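# Drive rack screw into housing hole with hanging screwdriver

## Task

Using the electric screwdriver that hangs in the scene, pick up the screw from its rack and screw it fully tight, downward, into the uncovered threaded hole on the top face of the cast aluminium housing. Then release the screwdriver so it hangs freely and comes to rest, and leave no gripper touching the housing.

## Robot and tools

ROBOT. Two arms, left_arm and right_arm, each with six revolute joints and a parallel two-finger gripper with a wrist camera. Scene frame: origin at table-top height midway between the nominal bases, +x out over the table, +z up, left_arm on the +y side (arm names do not match image sides). Calibrated bases: left_arm at (+0.013, +0.376, 0) m, right_arm at (+0.029, -0.338, 0) m, both nearly unrotated. Reported hand poses can be a few cm off, worse at long reach.

ROW FORMAT. Every motion command is built from rows of 14 numbers, each in [-1, 1], always covering both arms: left_arm's six joints then its opening, then right_arm's six joints then its opening. Joint order inside each block is fixed: waist, wrist pitch, wrist roll, shoulder, elbow, wrist yaw. The six joint numbers are offsets, not poses: each is added to that arm's Joint targets as they stood when the action (or move) began, not to the previous row, so repeating an offset keeps moving further. Scale: 1.0 equals 2.224 rad for waist, shoulder and elbow, and 8.485 rad for wrist pitch, wrist yaw and wrist roll. Write 0 to leave a joint at its target. The seventh number of each block is an absolute gripper opening: +1 fully open, -1 closed; to keep a gripper unchanged resend its current command, since 0 means half-open. Wrist pitch has its sign flipped relative to the URDF in everything you send and read. Joint ranges (URDF signs, rad): waist -2.618 to 3.054, shoulder 0 to 3.142, elbow 0 to 3.142, wrist pitch -1.571 to 1.571, wrist yaw -1.571 to 1.571, wrist roll -2.094 to 2.094. Asking for more than 0.059 rad beyond a range gets the action refused for both arms; the true limit may sit up to 0.059 rad either way of the stated one.

TOOLS.
execute_actions(actions, cameras): actions is a list of actions; each action is a list of 1 to 15 rows, each row applied for 1/30 s; a short action repeats its final row to fill 15 steps. An empty list just reports state and images. cameras picks image sources: cam_high, cam_left_wrist, cam_right_wrist; omitted or ["all"] gives all, [] gives none.
move(target, speed, blend, opening_speed, blocking, cameras): target is one 14-number row or a list of up to 15 rows; every row is an offset from the same starting Joint targets, and all joints travel together along paths (grippers trace curves, nothing is avoided). speed is the top rad/s of the joint with farthest to go, 0.01 to 12.57, default 0.5, one value or one per target. blend (rad) rounds corners between listed targets. opening_speed (0.2 or more, per second on the -1..1 scale) ramps the gripper opening gradually; use near its minimum for gentle grasps. blocking=false returns after about 0.5 s while the move continues. The result adds a move: line: done, off_target (at rest but a joint over 0.035 rad from target), moving, held, or fault, plus limits=held if steps were withheld.
wait(seconds 0 to 10, cameras): lets time pass holding last commands; a running move continues.
stop(cameras): brakes a running move; needs stopping distance.
zoom_image(camera, region): region [x0, y0, x1, y1] in pixels of that camera's latest 672x504 image, at most 504x504.
read_manual(section="licences"): licence text only.
finished_scene(scene=1, optional): ends the scene permanently; the goal must hold without the robot.

RESULTS. end_effector_position (m) and end_effector_quat_wxyz are in the scene frame; the position is the point between the pads about 1 cm behind the fingertips; fingers point along the gripper +z and open along its y. Joint positions and Joint velocities list each arm's joints in the row order (rad, rad/s) followed by the pad gap (m; 0.094 fully open); "within noise" means the arm is still. Joint targets are what the next offsets start from. Tool commands shows current gripper commands. grip_measured is the measured opening on the command scale; it tracks the command even past contact, so it does not reveal touching. grip_effort_nm is gripper motor effort (negative closing), noisy and offset. Joint torques are total drive output including gravity, positive toward larger joint numbers; joints 1, 4 and 5 wrap at ±28 N m. "joint sent to its limit" means a joint hit its end; "joint command not followed" means the clearance check altered targets. MOTOR HOT appears near 75 °C; at 90 °C an over-temperature fault folds that arm and disables it.

CAUTIONS. Do not let parts drop or fall off the table, do not release parts while they move, and avoid slamming, hard impacts or strong pushing. Faster moves and targets further beyond a contact press harder; to stop pressing, command targets back past the measured positions. Never let the arms or grippers collide or grip each other. Do not hold loads outstretched or push toward unreachable poses for long (motor heat). A camera cable resting on something counts as touching it. Loose objects may get nudged occasionally. Before finishing, the screwdriver must hang still and no gripper may touch the housing.

Each tool is called after "Call:" as name(argument=value, ...) on one line, values as JSON.

## Session

Call:
execute_actions(actions=[])

Scene clock: 0.00 s.
left_arm: end_effector_position=(+0.4053, +0.3762, +0.1036) grip_measured=+1.000 grip_effort_nm=n/a end_effector_quat_wxyz=(+0.590, -0.007, +0.807, +0.018) | right_arm: end_effector_position=(+0.4323, -0.3530, +0.0984) grip_measured=+1.000 grip_effort_nm=n/a end_effector_quat_wxyz=(+0.559, +0.040, +0.820, -0.117)
Joint names: [waist, wrist pitch, wrist roll, shoulder, elbow, wrist yaw]
Joint positions: left_arm=[-0.042 -0.872 0 1.519 0.34 -0.071 0.094] | right_arm=[0.084 -0.756 -0.026 1.569 0.436 0.338 0.094]
Joint velocities: within noise
Joint torques (N m): no reading
Heat: left arm: 42 °C; right arm: 42 °C.
Joint targets: left_arm=[-0.042 -0.878 -0.001 1.510 0.350 -0.072] | right_arm=[0.084 -0.743 -0.026 1.567 0.438 0.340]
Tool commands: left_gripper/opening=+1.0 right_gripper/opening=+1.0

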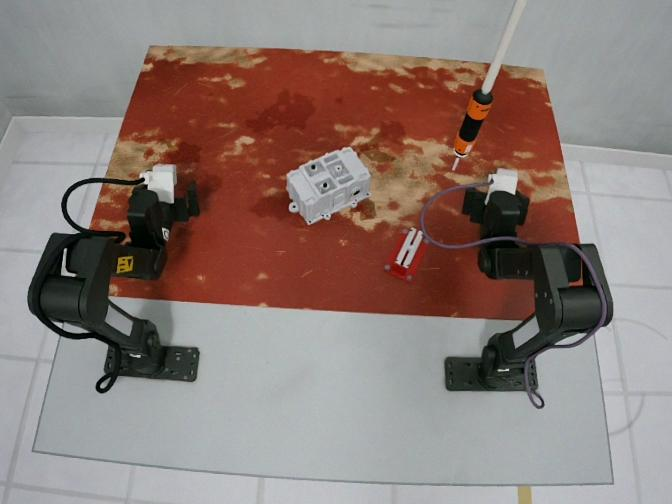

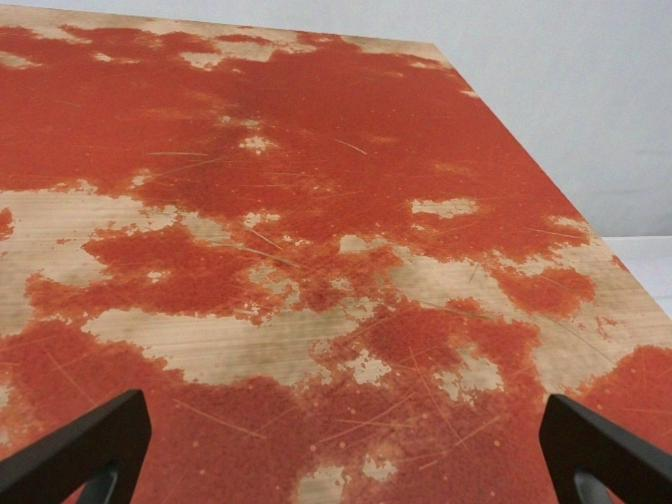

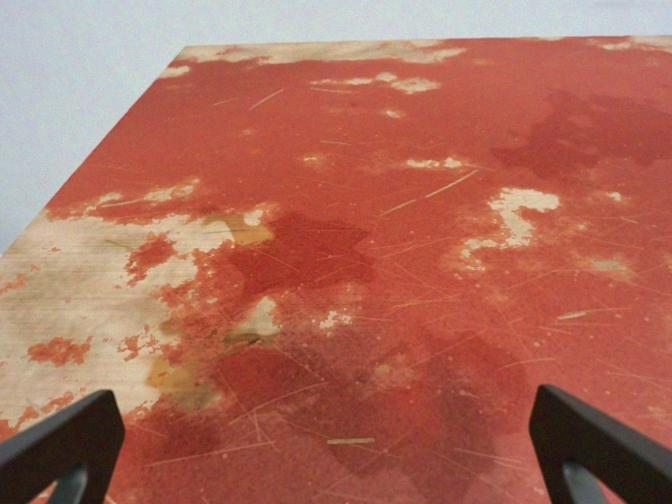

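Call:
zoom_image(camera="cam_high", region=[270, 130, 440, 290])

Call:
zoom_image(camera="cam_high", region=[400, 0, 560, 220])

Scaled by 2.965 from the camera's 672x504 image, which has a finer 960x720 frame.

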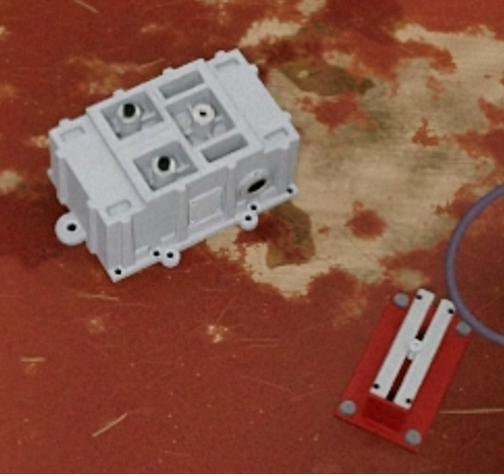

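Scaled by 2.291 from the camera's 672x504 image, which has a finer 960x720 frame.

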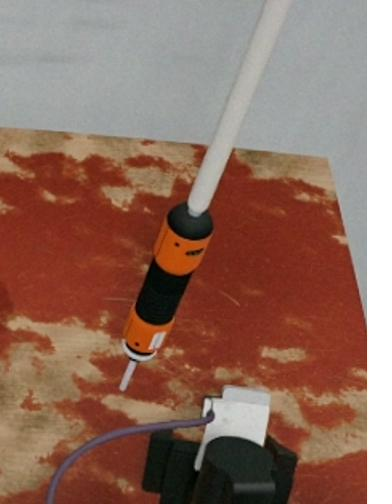

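Call:
move(target=[[-0.379,0.0478,0,-0.3206,-0.0112,0.0085,1,0,-0.0072,0.0031,-0.2747,-0.1286,-0.0401,1],[-0.379,0.0478,0,-0.3206,-0.0112,0.0085,1,0.061,-0.0072,0.0031,-0.2747,-0.1286,-0.0401,1]], speed=0.8)

Scene clock: 61.80 s.
left_arm: end_effector_position=(+0.2267, +0.1226, +0.2481) grip_measured=+1.000 grip_effort_nm=-0.007 end_effector_quat_wxyz=(+0.637, +0.301, +0.644, -0.298) | right_arm: end_effector_position=(+0.3534, -0.2600, +0.2075) grip_measured=+1.000 grip_effort_nm=0.012 end_effector_quat_wxyz=(+0.708, -0.082, +0.697, +0.079)
Joint names: [waist, wrist pitch, wrist roll, shoulder, elbow, wrist yaw]
Joint positions: left_arm=[-0.881 -0.46 0 0.806 0.334 0.001 0.094] | right_arm=[0.214 -0.809 -0.007 0.969 0.176 0.009 0.094]
Joint velocities: within noise
Joint torques (N m): left_arm=[-0.43 -2.05 -0.01 -1.21 6.39 0] | right_arm=[0.53 -1.2 0.05 -2.56 5.55 -0.1]
Heat: left arm: 42 °C; right arm: 43 °C.
Joint targets: left_arm=[-0.885 -0.473 -0.001 0.797 0.325 0.000] | right_arm=[0.219 -0.804 0.000 0.956 0.152 -0.001]
move: done
camera_calibration:
cam_left_wrist: T_world_to_cam=[[-0.774981, -0.631926, -0.00860863, 0.253656], [-0.268124, 0.341095, -0.900979, 0.281526], [0.572288, -0.695934, -0.433777, 0.148251], [0, 0, 0, 1]] pos_world=[0.18722, 0.167438, 0.320141]
cam_right_wrist: T_world_to_cam=[[0.241462, -0.970347, 0.0110461, -0.336816], [-0.373186, -0.103359, -0.921981, 0.33782], [0.895784, 0.218501, -0.387077, -0.0904174], [0, 0, 0, 1]] pos_world=[0.288392, -0.272155, 0.280186]

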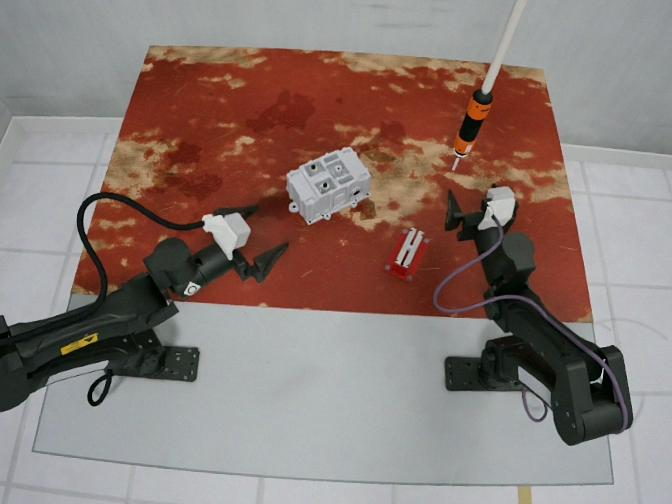

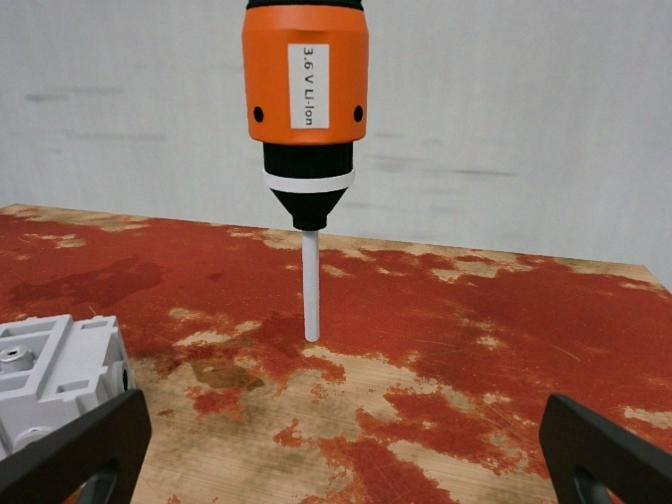

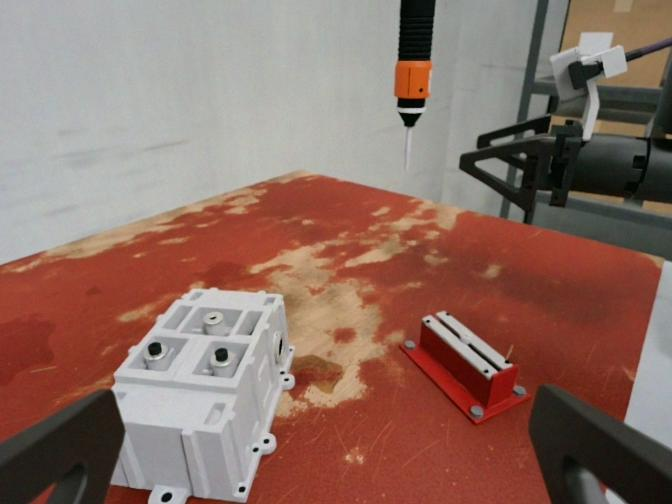

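Call:
zoom_image(camera="cam_right_wrist", region=[390, 290, 560, 430])

Call:
zoom_image(camera="cam_right_wrist", region=[100, 270, 320, 430])

Call:
zoom_image(camera="cam_high", region=[380, 220, 440, 280])

Scaled by 2.965 from the camera's 672x504 image, which has a finer 960x720 frame.

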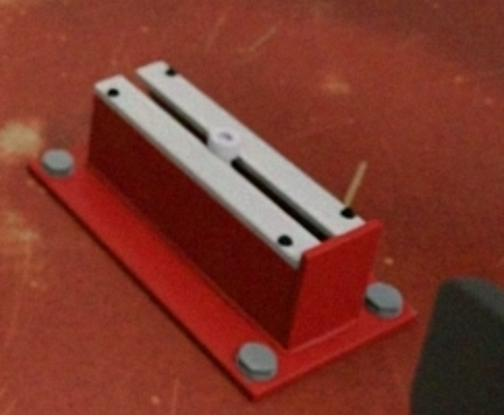

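Scaled by 2.291 from the camera's 672x504 image, which has a finer 960x720 frame.

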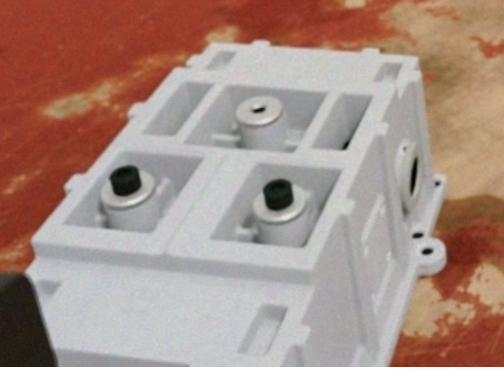

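Scaled by 8.400 from the camera's 672x504 image, which has a finer 960x720 frame.

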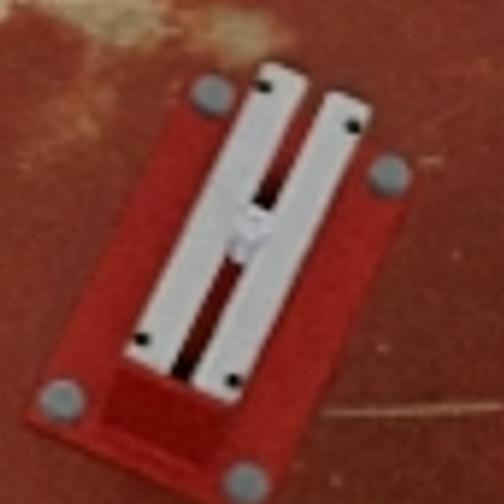

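Call:
move(target=[0,0,0,0,0,0,1,0.0112,0.0562,0,-0.0976,0.1169,0,1], speed=0.6)

Scene clock: 112.53 s.
left_arm: end_effector_position=(+0.2267, +0.1226, +0.2478) grip_measured=+1.000 grip_effort_nm=-0.017 end_effector_quat_wxyz=(+0.636, +0.301, +0.645, -0.298) | right_arm: end_effector_position=(+0.3435, -0.2544, +0.2640) grip_measured=+1.000 grip_effort_nm=0.007 end_effector_quat_wxyz=(+0.697, -0.092, +0.706, +0.086)
Joint names: [waist, wrist pitch, wrist roll, shoulder, elbow, wrist yaw]
Joint positions: left_arm=[-0.881 -0.459 0 0.806 0.334 0.001 0.094] | right_arm=[0.238 -0.348 -0.006 0.749 0.386 0.009 0.094]
Joint velocities: within noise
Joint torques (N m): left_arm=[-0.39 -2.07 -0.02 -1.2 6.35 0] | right_arm=[0.54 -1.09 0.05 -1.31 10.11 -0.11]
Heat: left arm: 42 °C; right arm: 40 °C.
Joint targets: left_arm=[-0.885 -0.473 -0.001 0.797 0.325 0.000] | right_arm=[0.244 -0.328 0.001 0.738 0.413 -0.001]
move: done
camera_calibration:
cam_left_wrist: T_world_to_cam=[[-0.774969, -0.631942, -0.00855206, 0.25365], [-0.26905, 0.342128, -0.900311, 0.281103], [0.57187, -0.695412, -0.435163, 0.148428], [0, 0, 0, 1]] pos_world=[0.18732, 0.167338, 0.319839]
cam_right_wrist: T_world_to_cam=[[0.26505, -0.964178, 0.0104351, -0.33596], [-0.397006, -0.118985, -0.910071, 0.387807], [0.878712, 0.237071, -0.414322, -0.0430672], [0, 0, 0, 1]] pos_world=[0.280852, -0.267572, 0.338594]

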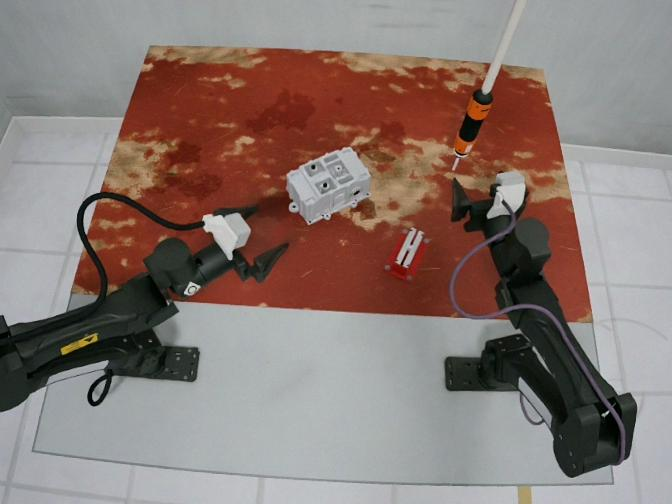

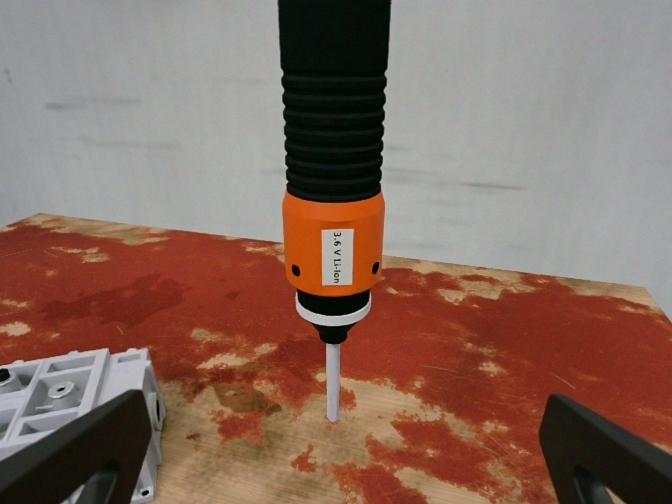

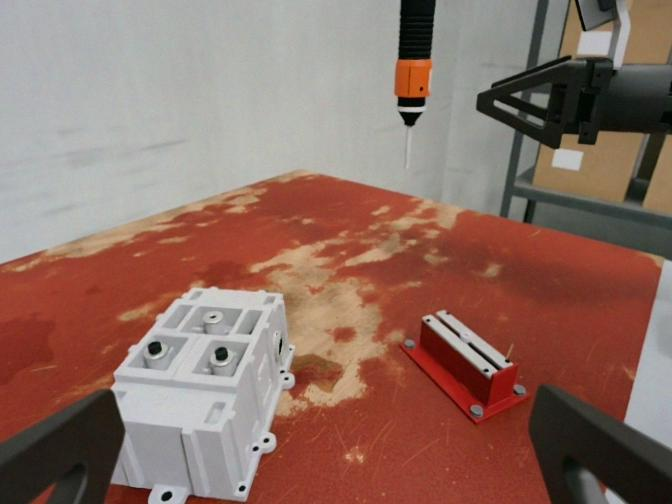

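Call:
move(target=[0,0,0,0,0,0,1,0,-0.02,0,0.17,0.0924,0,1], speed=0.3)

Call:
zoom_image(camera="cam_right_wrist", region=[350, 0, 600, 240])

Scene clock: 123.23 s.
left_arm: end_effector_position=(+0.2267, +0.1226, +0.2478) grip_measured=+1.000 grip_effort_nm=-0.007 end_effector_quat_wxyz=(+0.636, +0.301, +0.645, -0.298) | right_arm: end_effector_position=(+0.4085, -0.2370, +0.2790) grip_measured=+1.000 grip_effort_nm=0.007 end_effector_quat_wxyz=(+0.694, -0.092, +0.709, +0.086)
Joint names: [waist, wrist pitch, wrist roll, shoulder, elbow, wrist yaw]
Joint positions: left_arm=[-0.881 -0.459 0 0.806 0.334 0.001 0.094] | right_arm=[0.238 -0.499 -0.006 1.107 0.586 0.009 0.094]
Joint velocities: within noise
Joint torques (N m): left_arm=[-0.42 -2.07 -0.02 -1.21 6.38 0] | right_arm=[0.5 -1.24 0.02 -2.51 10.35 -0.11]
Heat: left arm: 42 °C; right arm: 42 °C.
Joint targets: left_arm=[-0.885 -0.473 -0.001 0.797 0.325 0.000] | right_arm=[0.244 -0.497 0.000 1.116 0.618 -0.001]
move: done
camera_calibration:
cam_left_wrist: T_world_to_cam=[[-0.774969, -0.631942, -0.00855206, 0.25365], [-0.26905, 0.342128, -0.900311, 0.281103], [0.57187, -0.695412, -0.435163, 0.148428], [0, 0, 0, 1]] pos_world=[0.18732, 0.167338, 0.319839]
cam_right_wrist: T_world_to_cam=[[0.265077, -0.964171, 0.0104561, -0.336554], [-0.404353, -0.120999, -0.906564, 0.430853], [0.875347, 0.236081, -0.421939, -0.0948436], [0, 0, 0, 1]] pos_world=[0.34645, -0.249972, 0.354096]

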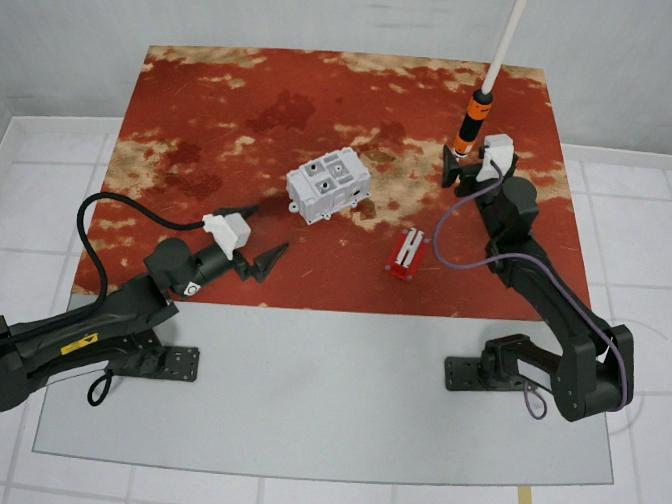

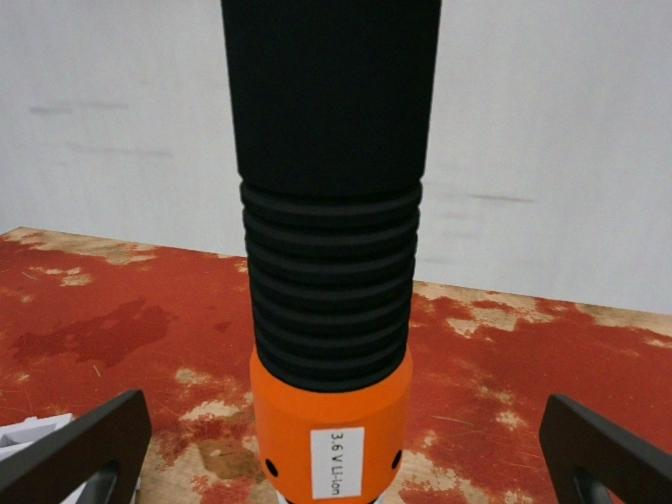

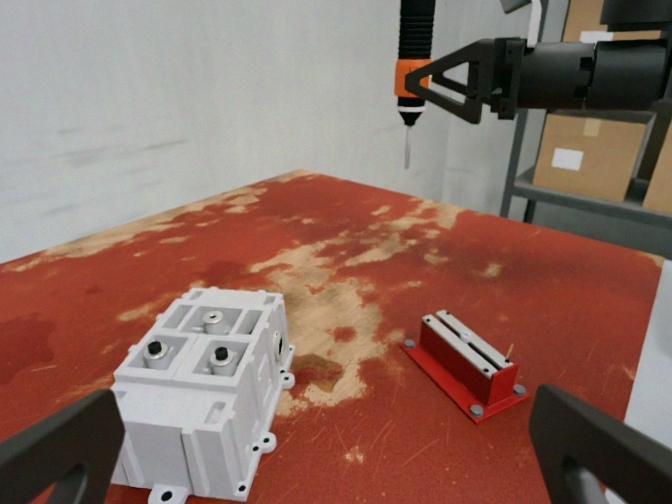

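Scaled by 2.016 from the camera's 672x504 image, which has a finer 960x720 frame.

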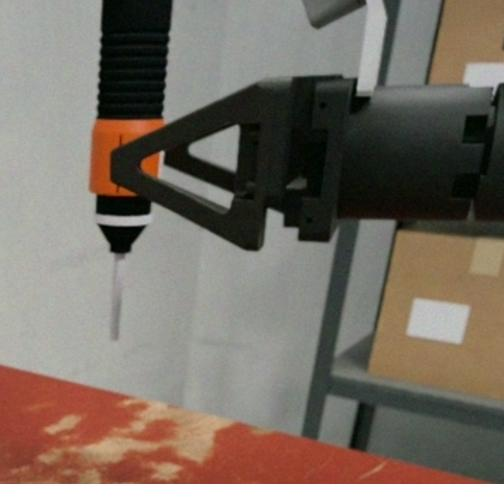

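Call:
move(target=[[0,0,0,0,0,0,1,0,-0.0019,0,0.0153,0.0084,0,1],[0,0,0,0,0,0,1,0,-0.0019,0,0.0153,0.0084,0,-0.5]], speed=0.3, opening_speed=0.8)

Call:
zoom_image(camera="cam_right_wrist", region=[350, 0, 600, 240])

Scene clock: 136.07 s.
left_arm: end_effector_position=(+0.2267, +0.1226, +0.2478) grip_measured=+1.000 grip_effort_nm=-0.007 end_effector_quat_wxyz=(+0.636, +0.301, +0.645, -0.298) | right_arm: end_effector_position=(+0.4149, -0.2352, +0.2806) grip_measured=-0.216 grip_effort_nm=-1.018 end_effector_quat_wxyz=(+0.695, -0.092, +0.708, +0.086)
Joint names: [waist, wrist pitch, wrist roll, shoulder, elbow, wrist yaw]
Joint positions: left_arm=[-0.881 -0.459 0 0.806 0.334 0.001 0.094] | right_arm=[0.238 -0.516 -0.005 1.139 0.605 0.009 0.037]
Joint velocities: within noise
Joint torques (N m): left_arm=[-0.43 -2.07 -0.02 -1.2 6.35 0] | right_arm=[0.47 -1.25 0.02 -2.58 10.29 -0.11]
Heat: left arm: 43 °C; right arm: 43 °C.
Joint targets: left_arm=[-0.885 -0.473 -0.001 0.797 0.325 0.000] | right_arm=[0.244 -0.514 0.001 1.151 0.637 -0.001]
move: done
camera_calibration:
cam_left_wrist: T_world_to_cam=[[-0.774969, -0.631942, -0.00855206, 0.25365], [-0.26905, 0.342128, -0.900311, 0.281103], [0.57187, -0.695412, -0.435163, 0.148428], [0, 0, 0, 1]] pos_world=[0.18732, 0.167338, 0.319839]
cam_right_wrist: T_world_to_cam=[[0.265047, -0.964187, 0.00966458, -0.336381], [-0.400878, -0.119303, -0.90833, 0.434556], [0.876953, 0.236876, -0.418142, -0.101819], [0, 0, 0, 1]] pos_world=[0.352651, -0.248372, 0.355396]

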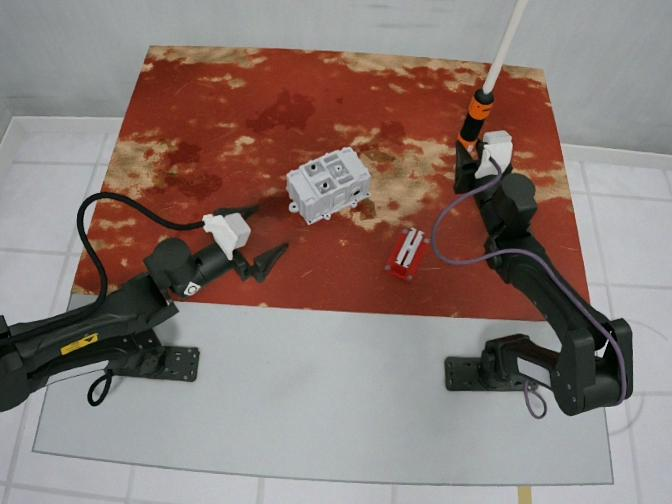

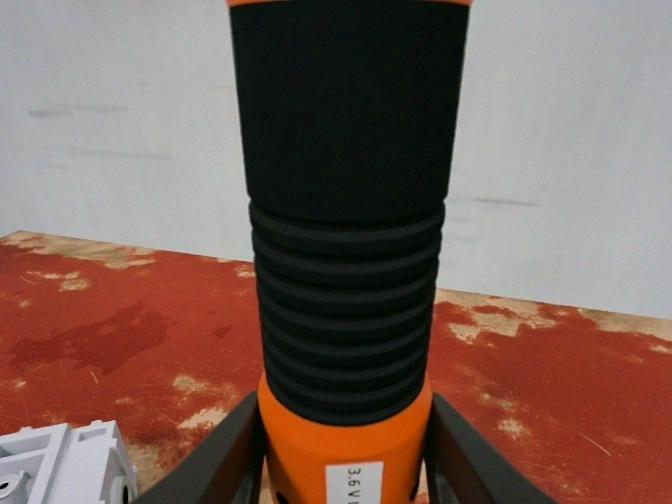

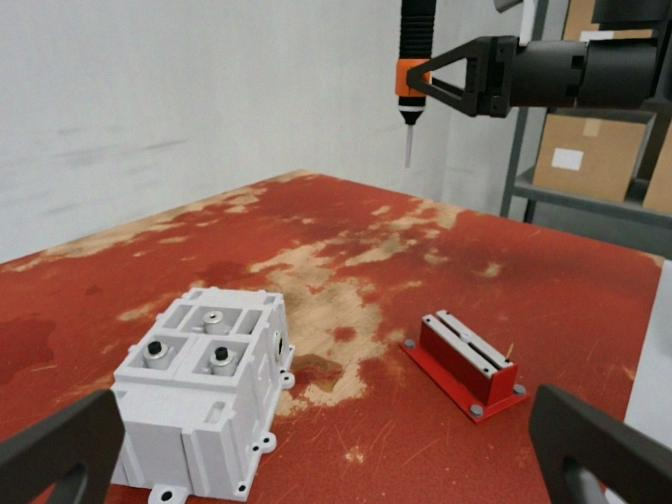

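Scaled by 2.016 from the camera's 672x504 image, which has a finer 960x720 frame.

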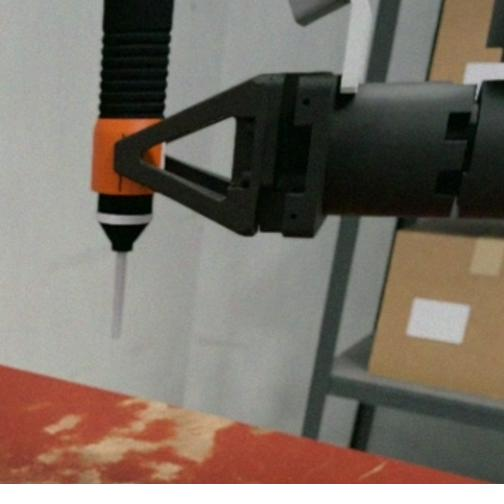

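Call:
move(target=[0,0,0,0,0,0,1,-0.1061,-0.0568,0,0.0603,-0.1565,-0.1307,-0.5], speed=0.4)

Call:
zoom_image(camera="cam_right_wrist", region=[380, 150, 620, 390])

Call:
zoom_image(camera="cam_high", region=[340, 150, 500, 310])

Scene clock: 165.67 s.
left_arm: end_effector_position=(+0.2267, +0.1226, +0.2478) grip_measured=+1.000 grip_effort_nm=-0.012 end_effector_quat_wxyz=(+0.636, +0.301, +0.645, -0.298) | right_arm: end_effector_position=(+0.3071, -0.1685, +0.2098) grip_measured=-0.216 grip_effort_nm=-1.013 end_effector_quat_wxyz=(+0.609, -0.384, +0.586, +0.371)
Joint names: [waist, wrist pitch, wrist roll, shoulder, elbow, wrist yaw]
Joint positions: left_arm=[-0.881 -0.459 0 0.806 0.334 0.001 0.094] | right_arm=[0.013 -1 0 1.273 0.31 -1.091 0.037]
Joint velocities: within noise
Joint torques (N m): left_arm=[-0.4 -2.06 -0.02 -1.21 6.34 -0.01] | right_arm=[-0.35 -0.86 0 -2.32 4.79 -0.16]
Heat: left arm: 43 °C; right arm: 47 °C.
Joint targets: left_arm=[-0.885 -0.473 -0.001 0.797 0.325 0.000] | right_arm=[0.008 -0.995 0.001 1.285 0.288 -1.110]
move: done
camera_calibration:
cam_left_wrist: T_world_to_cam=[[-0.774969, -0.631942, -0.00855206, 0.25365], [-0.26905, 0.342128, -0.900311, 0.281103], [0.57187, -0.695412, -0.435163, 0.148428], [0, 0, 0, 1]] pos_world=[0.18732, 0.167338, 0.319839]
cam_right_wrist: T_world_to_cam=[[0.909176, -0.414706, 0.0376471, -0.353849], [-0.128522, -0.365454, -0.921914, 0.212764], [0.396082, 0.833344, -0.385561, 0.188746], [0, 0, 0, 1]] pos_world=[0.274297, -0.226279, 0.282245]

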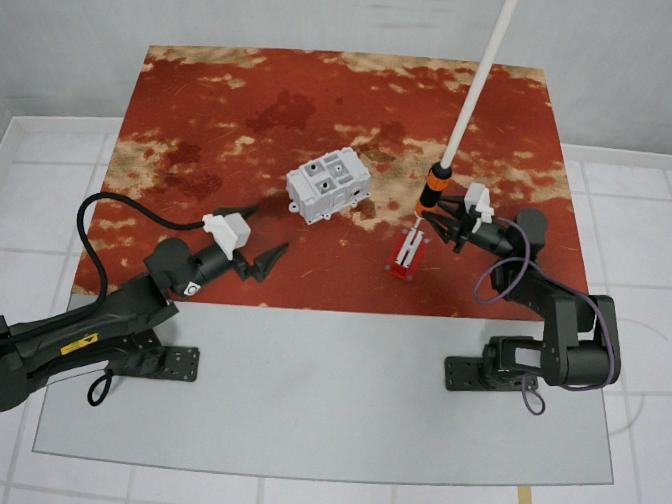

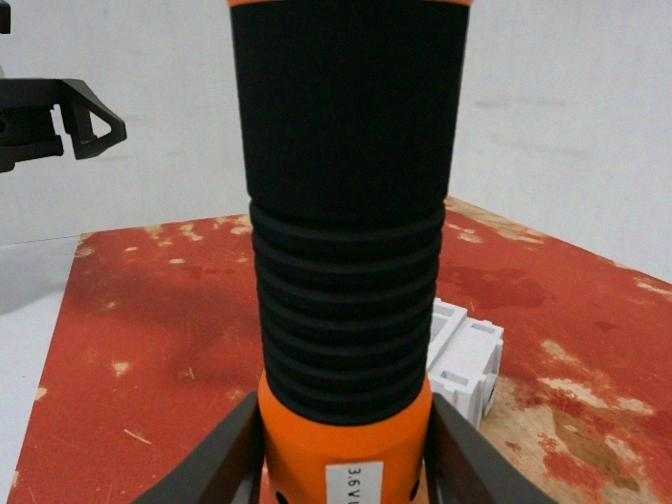

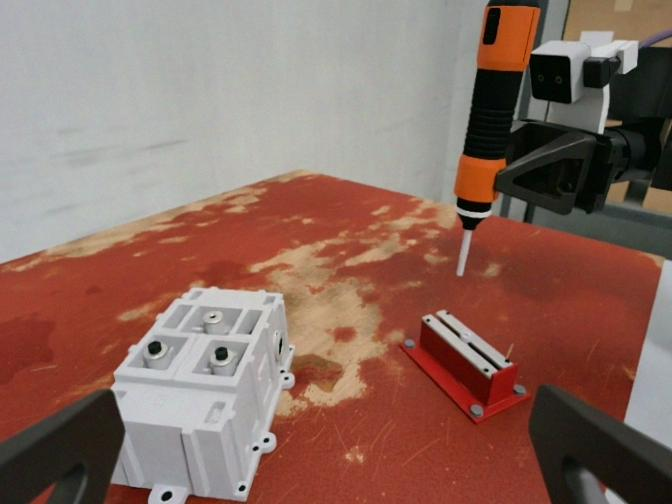

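Scaled by 2.100 from the camera's 672x504 image, which has a finer 960x720 frame.

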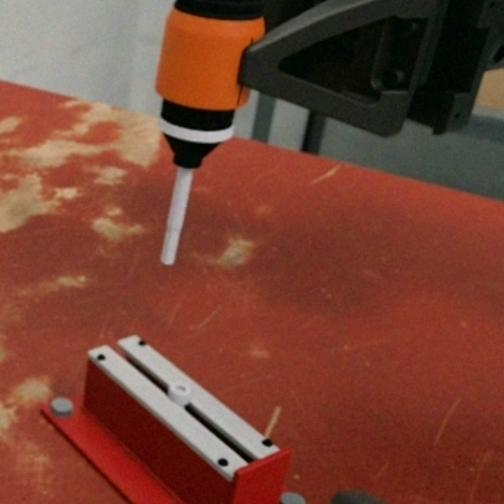

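Scaled by 3.150 from the camera's 672x504 image, which has a finer 960x720 frame.

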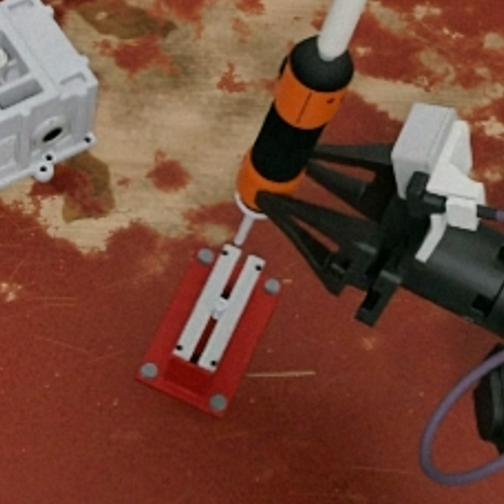

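Call:
move(target=[0,0,0,0,0,0,1,0.002,-0.0266,0,0.0769,-0.0495,0,-0.5], speed=0.2)

Call:
zoom_image(camera="cam_right_wrist", region=[400, 230, 540, 370])

Call:
zoom_image(camera="cam_high", region=[370, 180, 450, 280])

Scene clock: 201.50 s.
left_arm: end_effector_position=(+0.2267, +0.1226, +0.2478) grip_measured=+1.000 grip_effort_nm=-0.007 end_effector_quat_wxyz=(+0.636, +0.301, +0.645, -0.298) | right_arm: end_effector_position=(+0.2969, -0.1688, +0.1653) grip_measured=-0.216 grip_effort_nm=-1.013 end_effector_quat_wxyz=(+0.593, -0.375, +0.602, +0.381)
Joint names: [waist, wrist pitch, wrist roll, shoulder, elbow, wrist yaw]
Joint positions: left_arm=[-0.881 -0.459 0 0.806 0.334 0.001 0.094] | right_arm=[0.013 -1.227 0 1.441 0.198 -1.092 0.037]
Joint velocities: within noise
Joint torques (N m): left_arm=[-0.4 -2.06 -0.01 -1.2 6.34 0.01] | right_arm=[0.05 -0.84 -0.05 -2.54 3.88 -0.19]
Heat: left arm: 43 °C; right arm: 39 °C.
Joint targets: left_arm=[-0.885 -0.473 -0.001 0.797 0.325 0.000] | right_arm=[0.013 -1.221 0.001 1.456 0.179 -1.110]
move: done
camera_calibration:
cam_left_wrist: T_world_to_cam=[[-0.774969, -0.631942, -0.00855206, 0.25365], [-0.26905, 0.342128, -0.900311, 0.281103], [0.57187, -0.695412, -0.435163, 0.148428], [0, 0, 0, 1]] pos_world=[0.18732, 0.167338, 0.319839]
cam_right_wrist: T_world_to_cam=[[0.910355, -0.413704, -0.0101921, -0.335308], [-0.17712, -0.367257, -0.9131, 0.182925], [0.374009, 0.83305, -0.407609, 0.185995], [0, 0, 0, 1]] pos_world=[0.268085, -0.226481, 0.239424]

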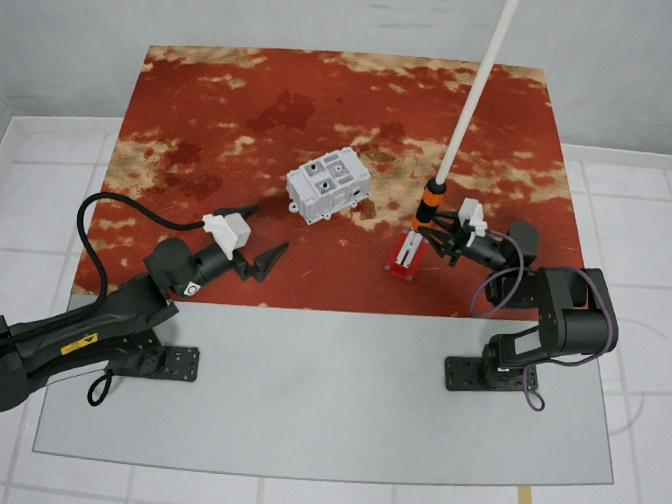

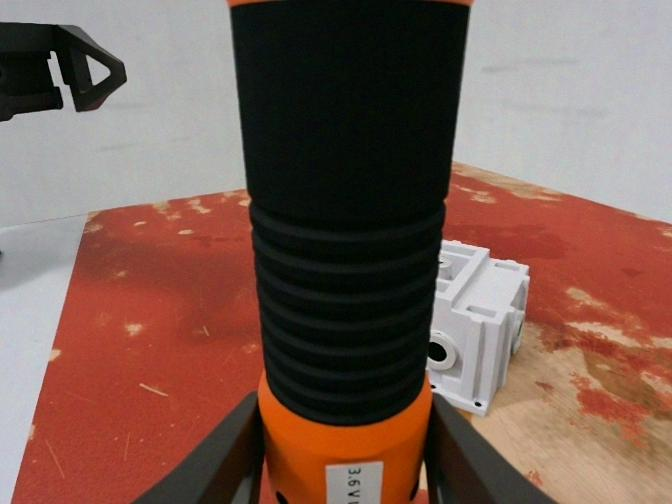

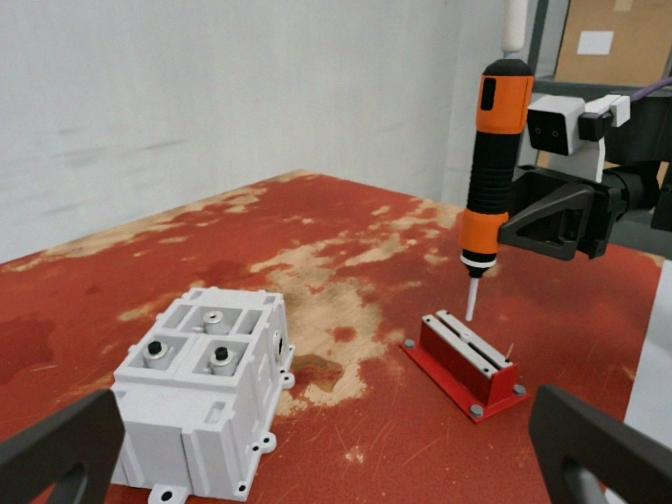

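Scaled by 3.600 from the camera's 672x504 image, which has a finer 960x720 frame.

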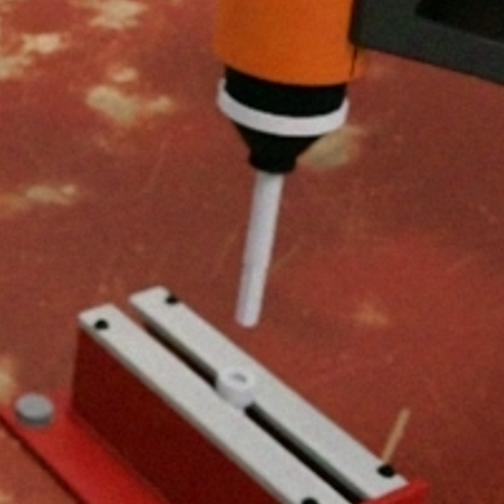

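Scaled by 5.040 from the camera's 672x504 image, which has a finer 960x720 frame.

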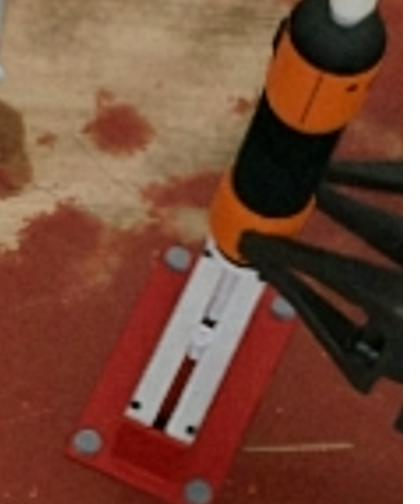

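Call:
move(target=[0,0,0,0,0,0,1,0,-0.0168,0,0.0539,-0.0101,0,-0.5], speed=0.1)

Call:
zoom_image(camera="cam_right_wrist", region=[430, 270, 510, 350])

Call:
zoom_image(camera="cam_high", region=[380, 210, 440, 280])

Scene clock: 225.27 s.
left_arm: end_effector_position=(+0.2267, +0.1226, +0.2478) grip_measured=+1.000 grip_effort_nm=-0.002 end_effector_quat_wxyz=(+0.636, +0.301, +0.645, -0.298) | right_arm: end_effector_position=(+0.2966, -0.1688, +0.1502) grip_measured=-0.216 grip_effort_nm=-1.023 end_effector_quat_wxyz=(+0.592, -0.375, +0.603, +0.382)
Joint names: [waist, wrist pitch, wrist roll, shoulder, elbow, wrist yaw]
Joint positions: left_arm=[-0.881 -0.459 0 0.806 0.334 0.001 0.094] | right_arm=[0.013 -1.365 0 1.558 0.175 -1.092 0.037]
Joint velocities: within noise
Joint torques (N m): left_arm=[-0.4 -2.07 -0.02 -1.2 6.38 -0.01] | right_arm=[-0.09 -0.91 -0.03 -2.81 3.28 -0.21]
Heat: left arm: 43 °C; right arm: 38 °C.
Joint targets: left_arm=[-0.885 -0.473 -0.001 0.797 0.325 0.000] | right_arm=[0.013 -1.364 0.001 1.576 0.156 -1.110]
move: done
camera_calibration:
cam_left_wrist: T_world_to_cam=[[-0.774969, -0.631942, -0.00855206, 0.25365], [-0.26905, 0.342128, -0.900311, 0.281103], [0.57187, -0.695412, -0.435163, 0.148428], [0, 0, 0, 1]] pos_world=[0.18732, 0.167338, 0.319839]
cam_right_wrist: T_world_to_cam=[[0.910332, -0.413687, -0.0125582, -0.334829], [-0.1795, -0.367291, -0.912621, 0.169737], [0.372927, 0.833043, -0.408614, 0.180434], [0, 0, 0, 1]] pos_world=[0.267985, -0.226481, 0.224428]

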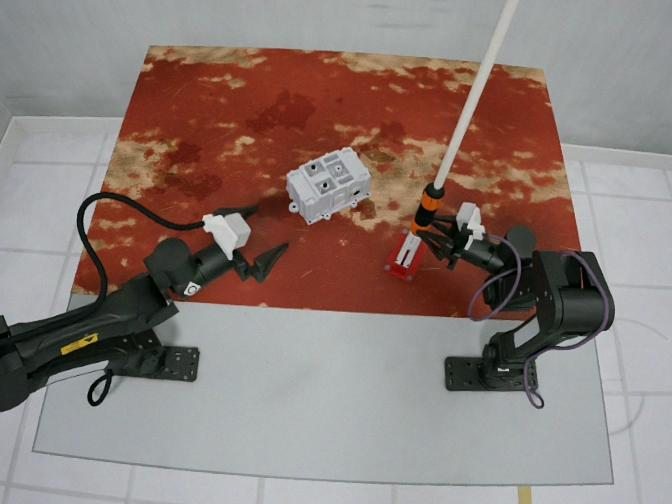

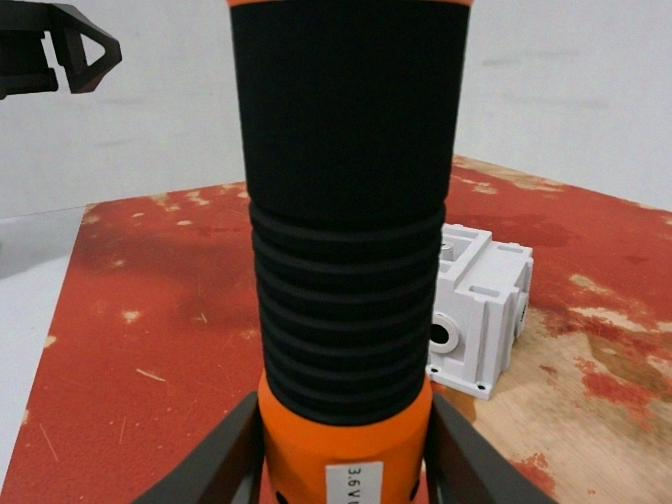

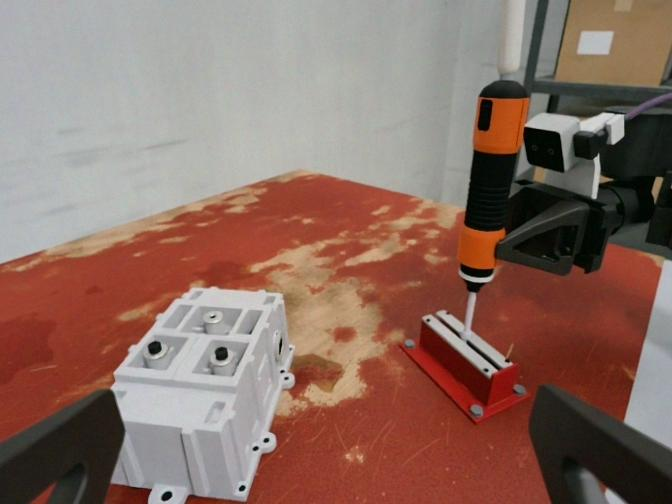

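Scaled by 6.300 from the camera's 672x504 image, which has a finer 960x720 frame.

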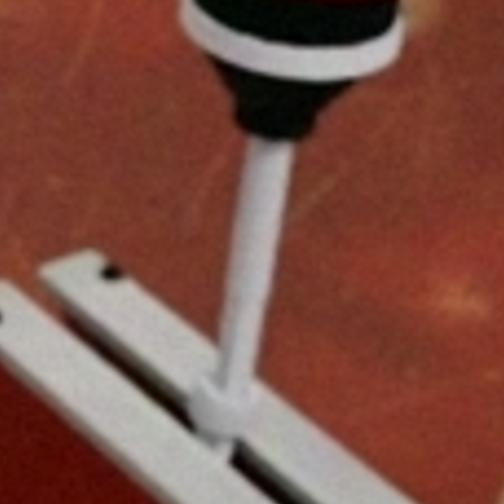

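Scaled by 7.200 from the camera's 672x504 image, which has a finer 960x720 frame.

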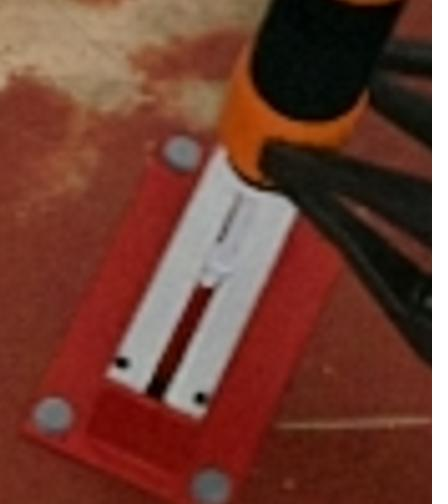

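Call:
move(target=[0,0,0,0,0,0,1,0.0034,0.0039,0,-0.0081,0.0075,0,-0.5], speed=0.1)

Call:
zoom_image(camera="cam_right_wrist", region=[430, 270, 510, 350])

Call:
zoom_image(camera="cam_high", region=[380, 210, 440, 280])

Scene clock: 244.73 s.
left_arm: end_effector_position=(+0.2267, +0.1226, +0.2478) grip_measured=+1.000 grip_effort_nm=-0.012 end_effector_quat_wxyz=(+0.636, +0.301, +0.645, -0.298) | right_arm: end_effector_position=(+0.2966, -0.1688, +0.1490) grip_measured=-0.216 grip_effort_nm=-1.018 end_effector_quat_wxyz=(+0.589, -0.373, +0.605, +0.383)
Joint names: [waist, wrist pitch, wrist roll, shoulder, elbow, wrist yaw]
Joint positions: left_arm=[-0.881 -0.459 0 0.806 0.334 0.001 0.094] | right_arm=[0.013 -1.357 0 1.558 0.175 -1.092 0.037]
Joint velocities: within noise
Joint torques (N m): left_arm=[-0.42 -2.07 -0.02 -1.21 6.39 0] | right_arm=[0.59 -0.72 -0.01 -4.22 4.45 -0.2]
Heat: left arm: 43 °C; right arm: 38 °C.
Joint targets: left_arm=[-0.885 -0.473 -0.001 0.797 0.325 0.000] | right_arm=[0.020 -1.331 0.001 1.558 0.173 -1.110]
move: done
camera_calibration:
cam_left_wrist: T_world_to_cam=[[-0.774969, -0.631942, -0.00855206, 0.25365], [-0.26905, 0.342128, -0.900311, 0.281103], [0.57187, -0.695412, -0.435163, 0.148428], [0, 0, 0, 1]] pos_world=[0.18732, 0.167338, 0.319839]
cam_right_wrist: T_world_to_cam=[[0.910216, -0.413679, -0.0193911, -0.333825], [-0.186472, -0.367587, -0.911103, 0.1705], [0.369776, 0.832916, -0.411723, 0.18136], [0, 0, 0, 1]] pos_world=[0.268583, -0.226481, 0.22354]

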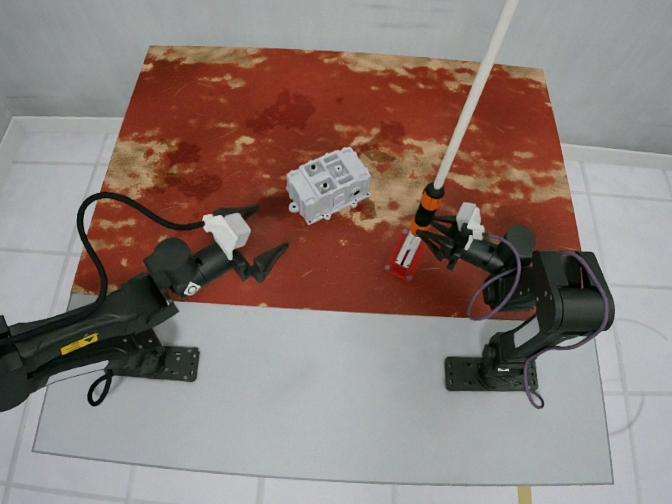

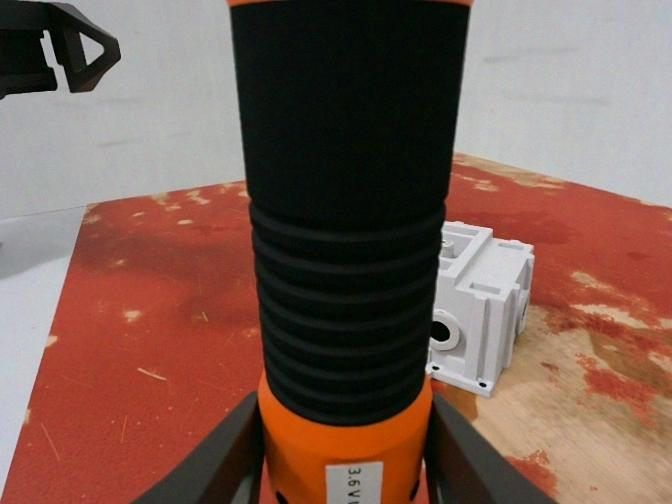

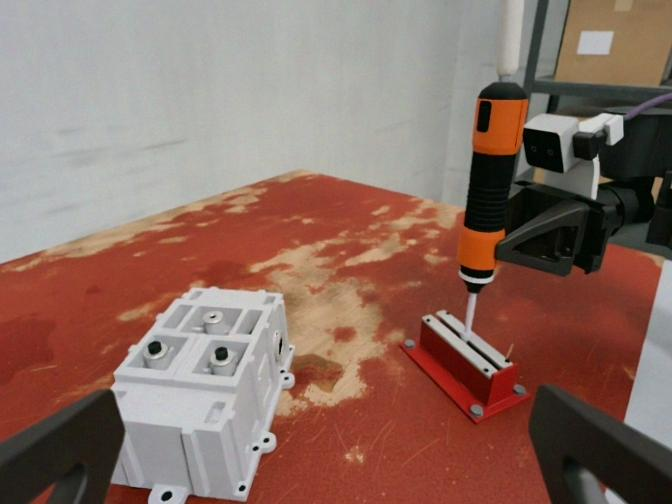

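Scaled by 6.300 from the camera's 672x504 image, which has a finer 960x720 frame.

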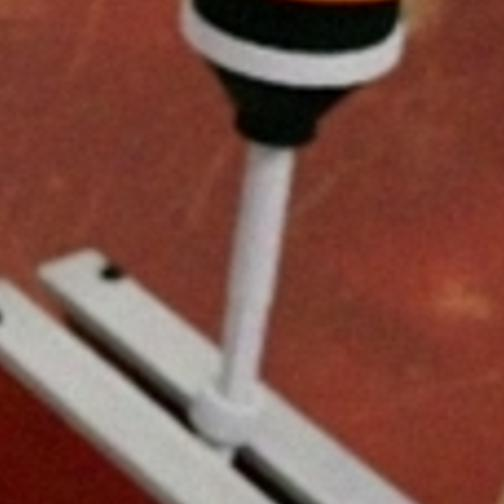

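Scaled by 7.200 from the camera's 672x504 image, which has a finer 960x720 frame.

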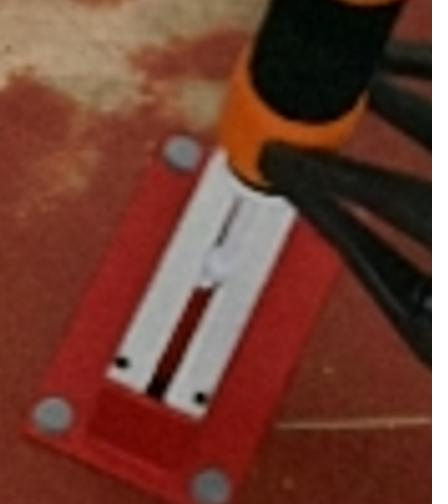

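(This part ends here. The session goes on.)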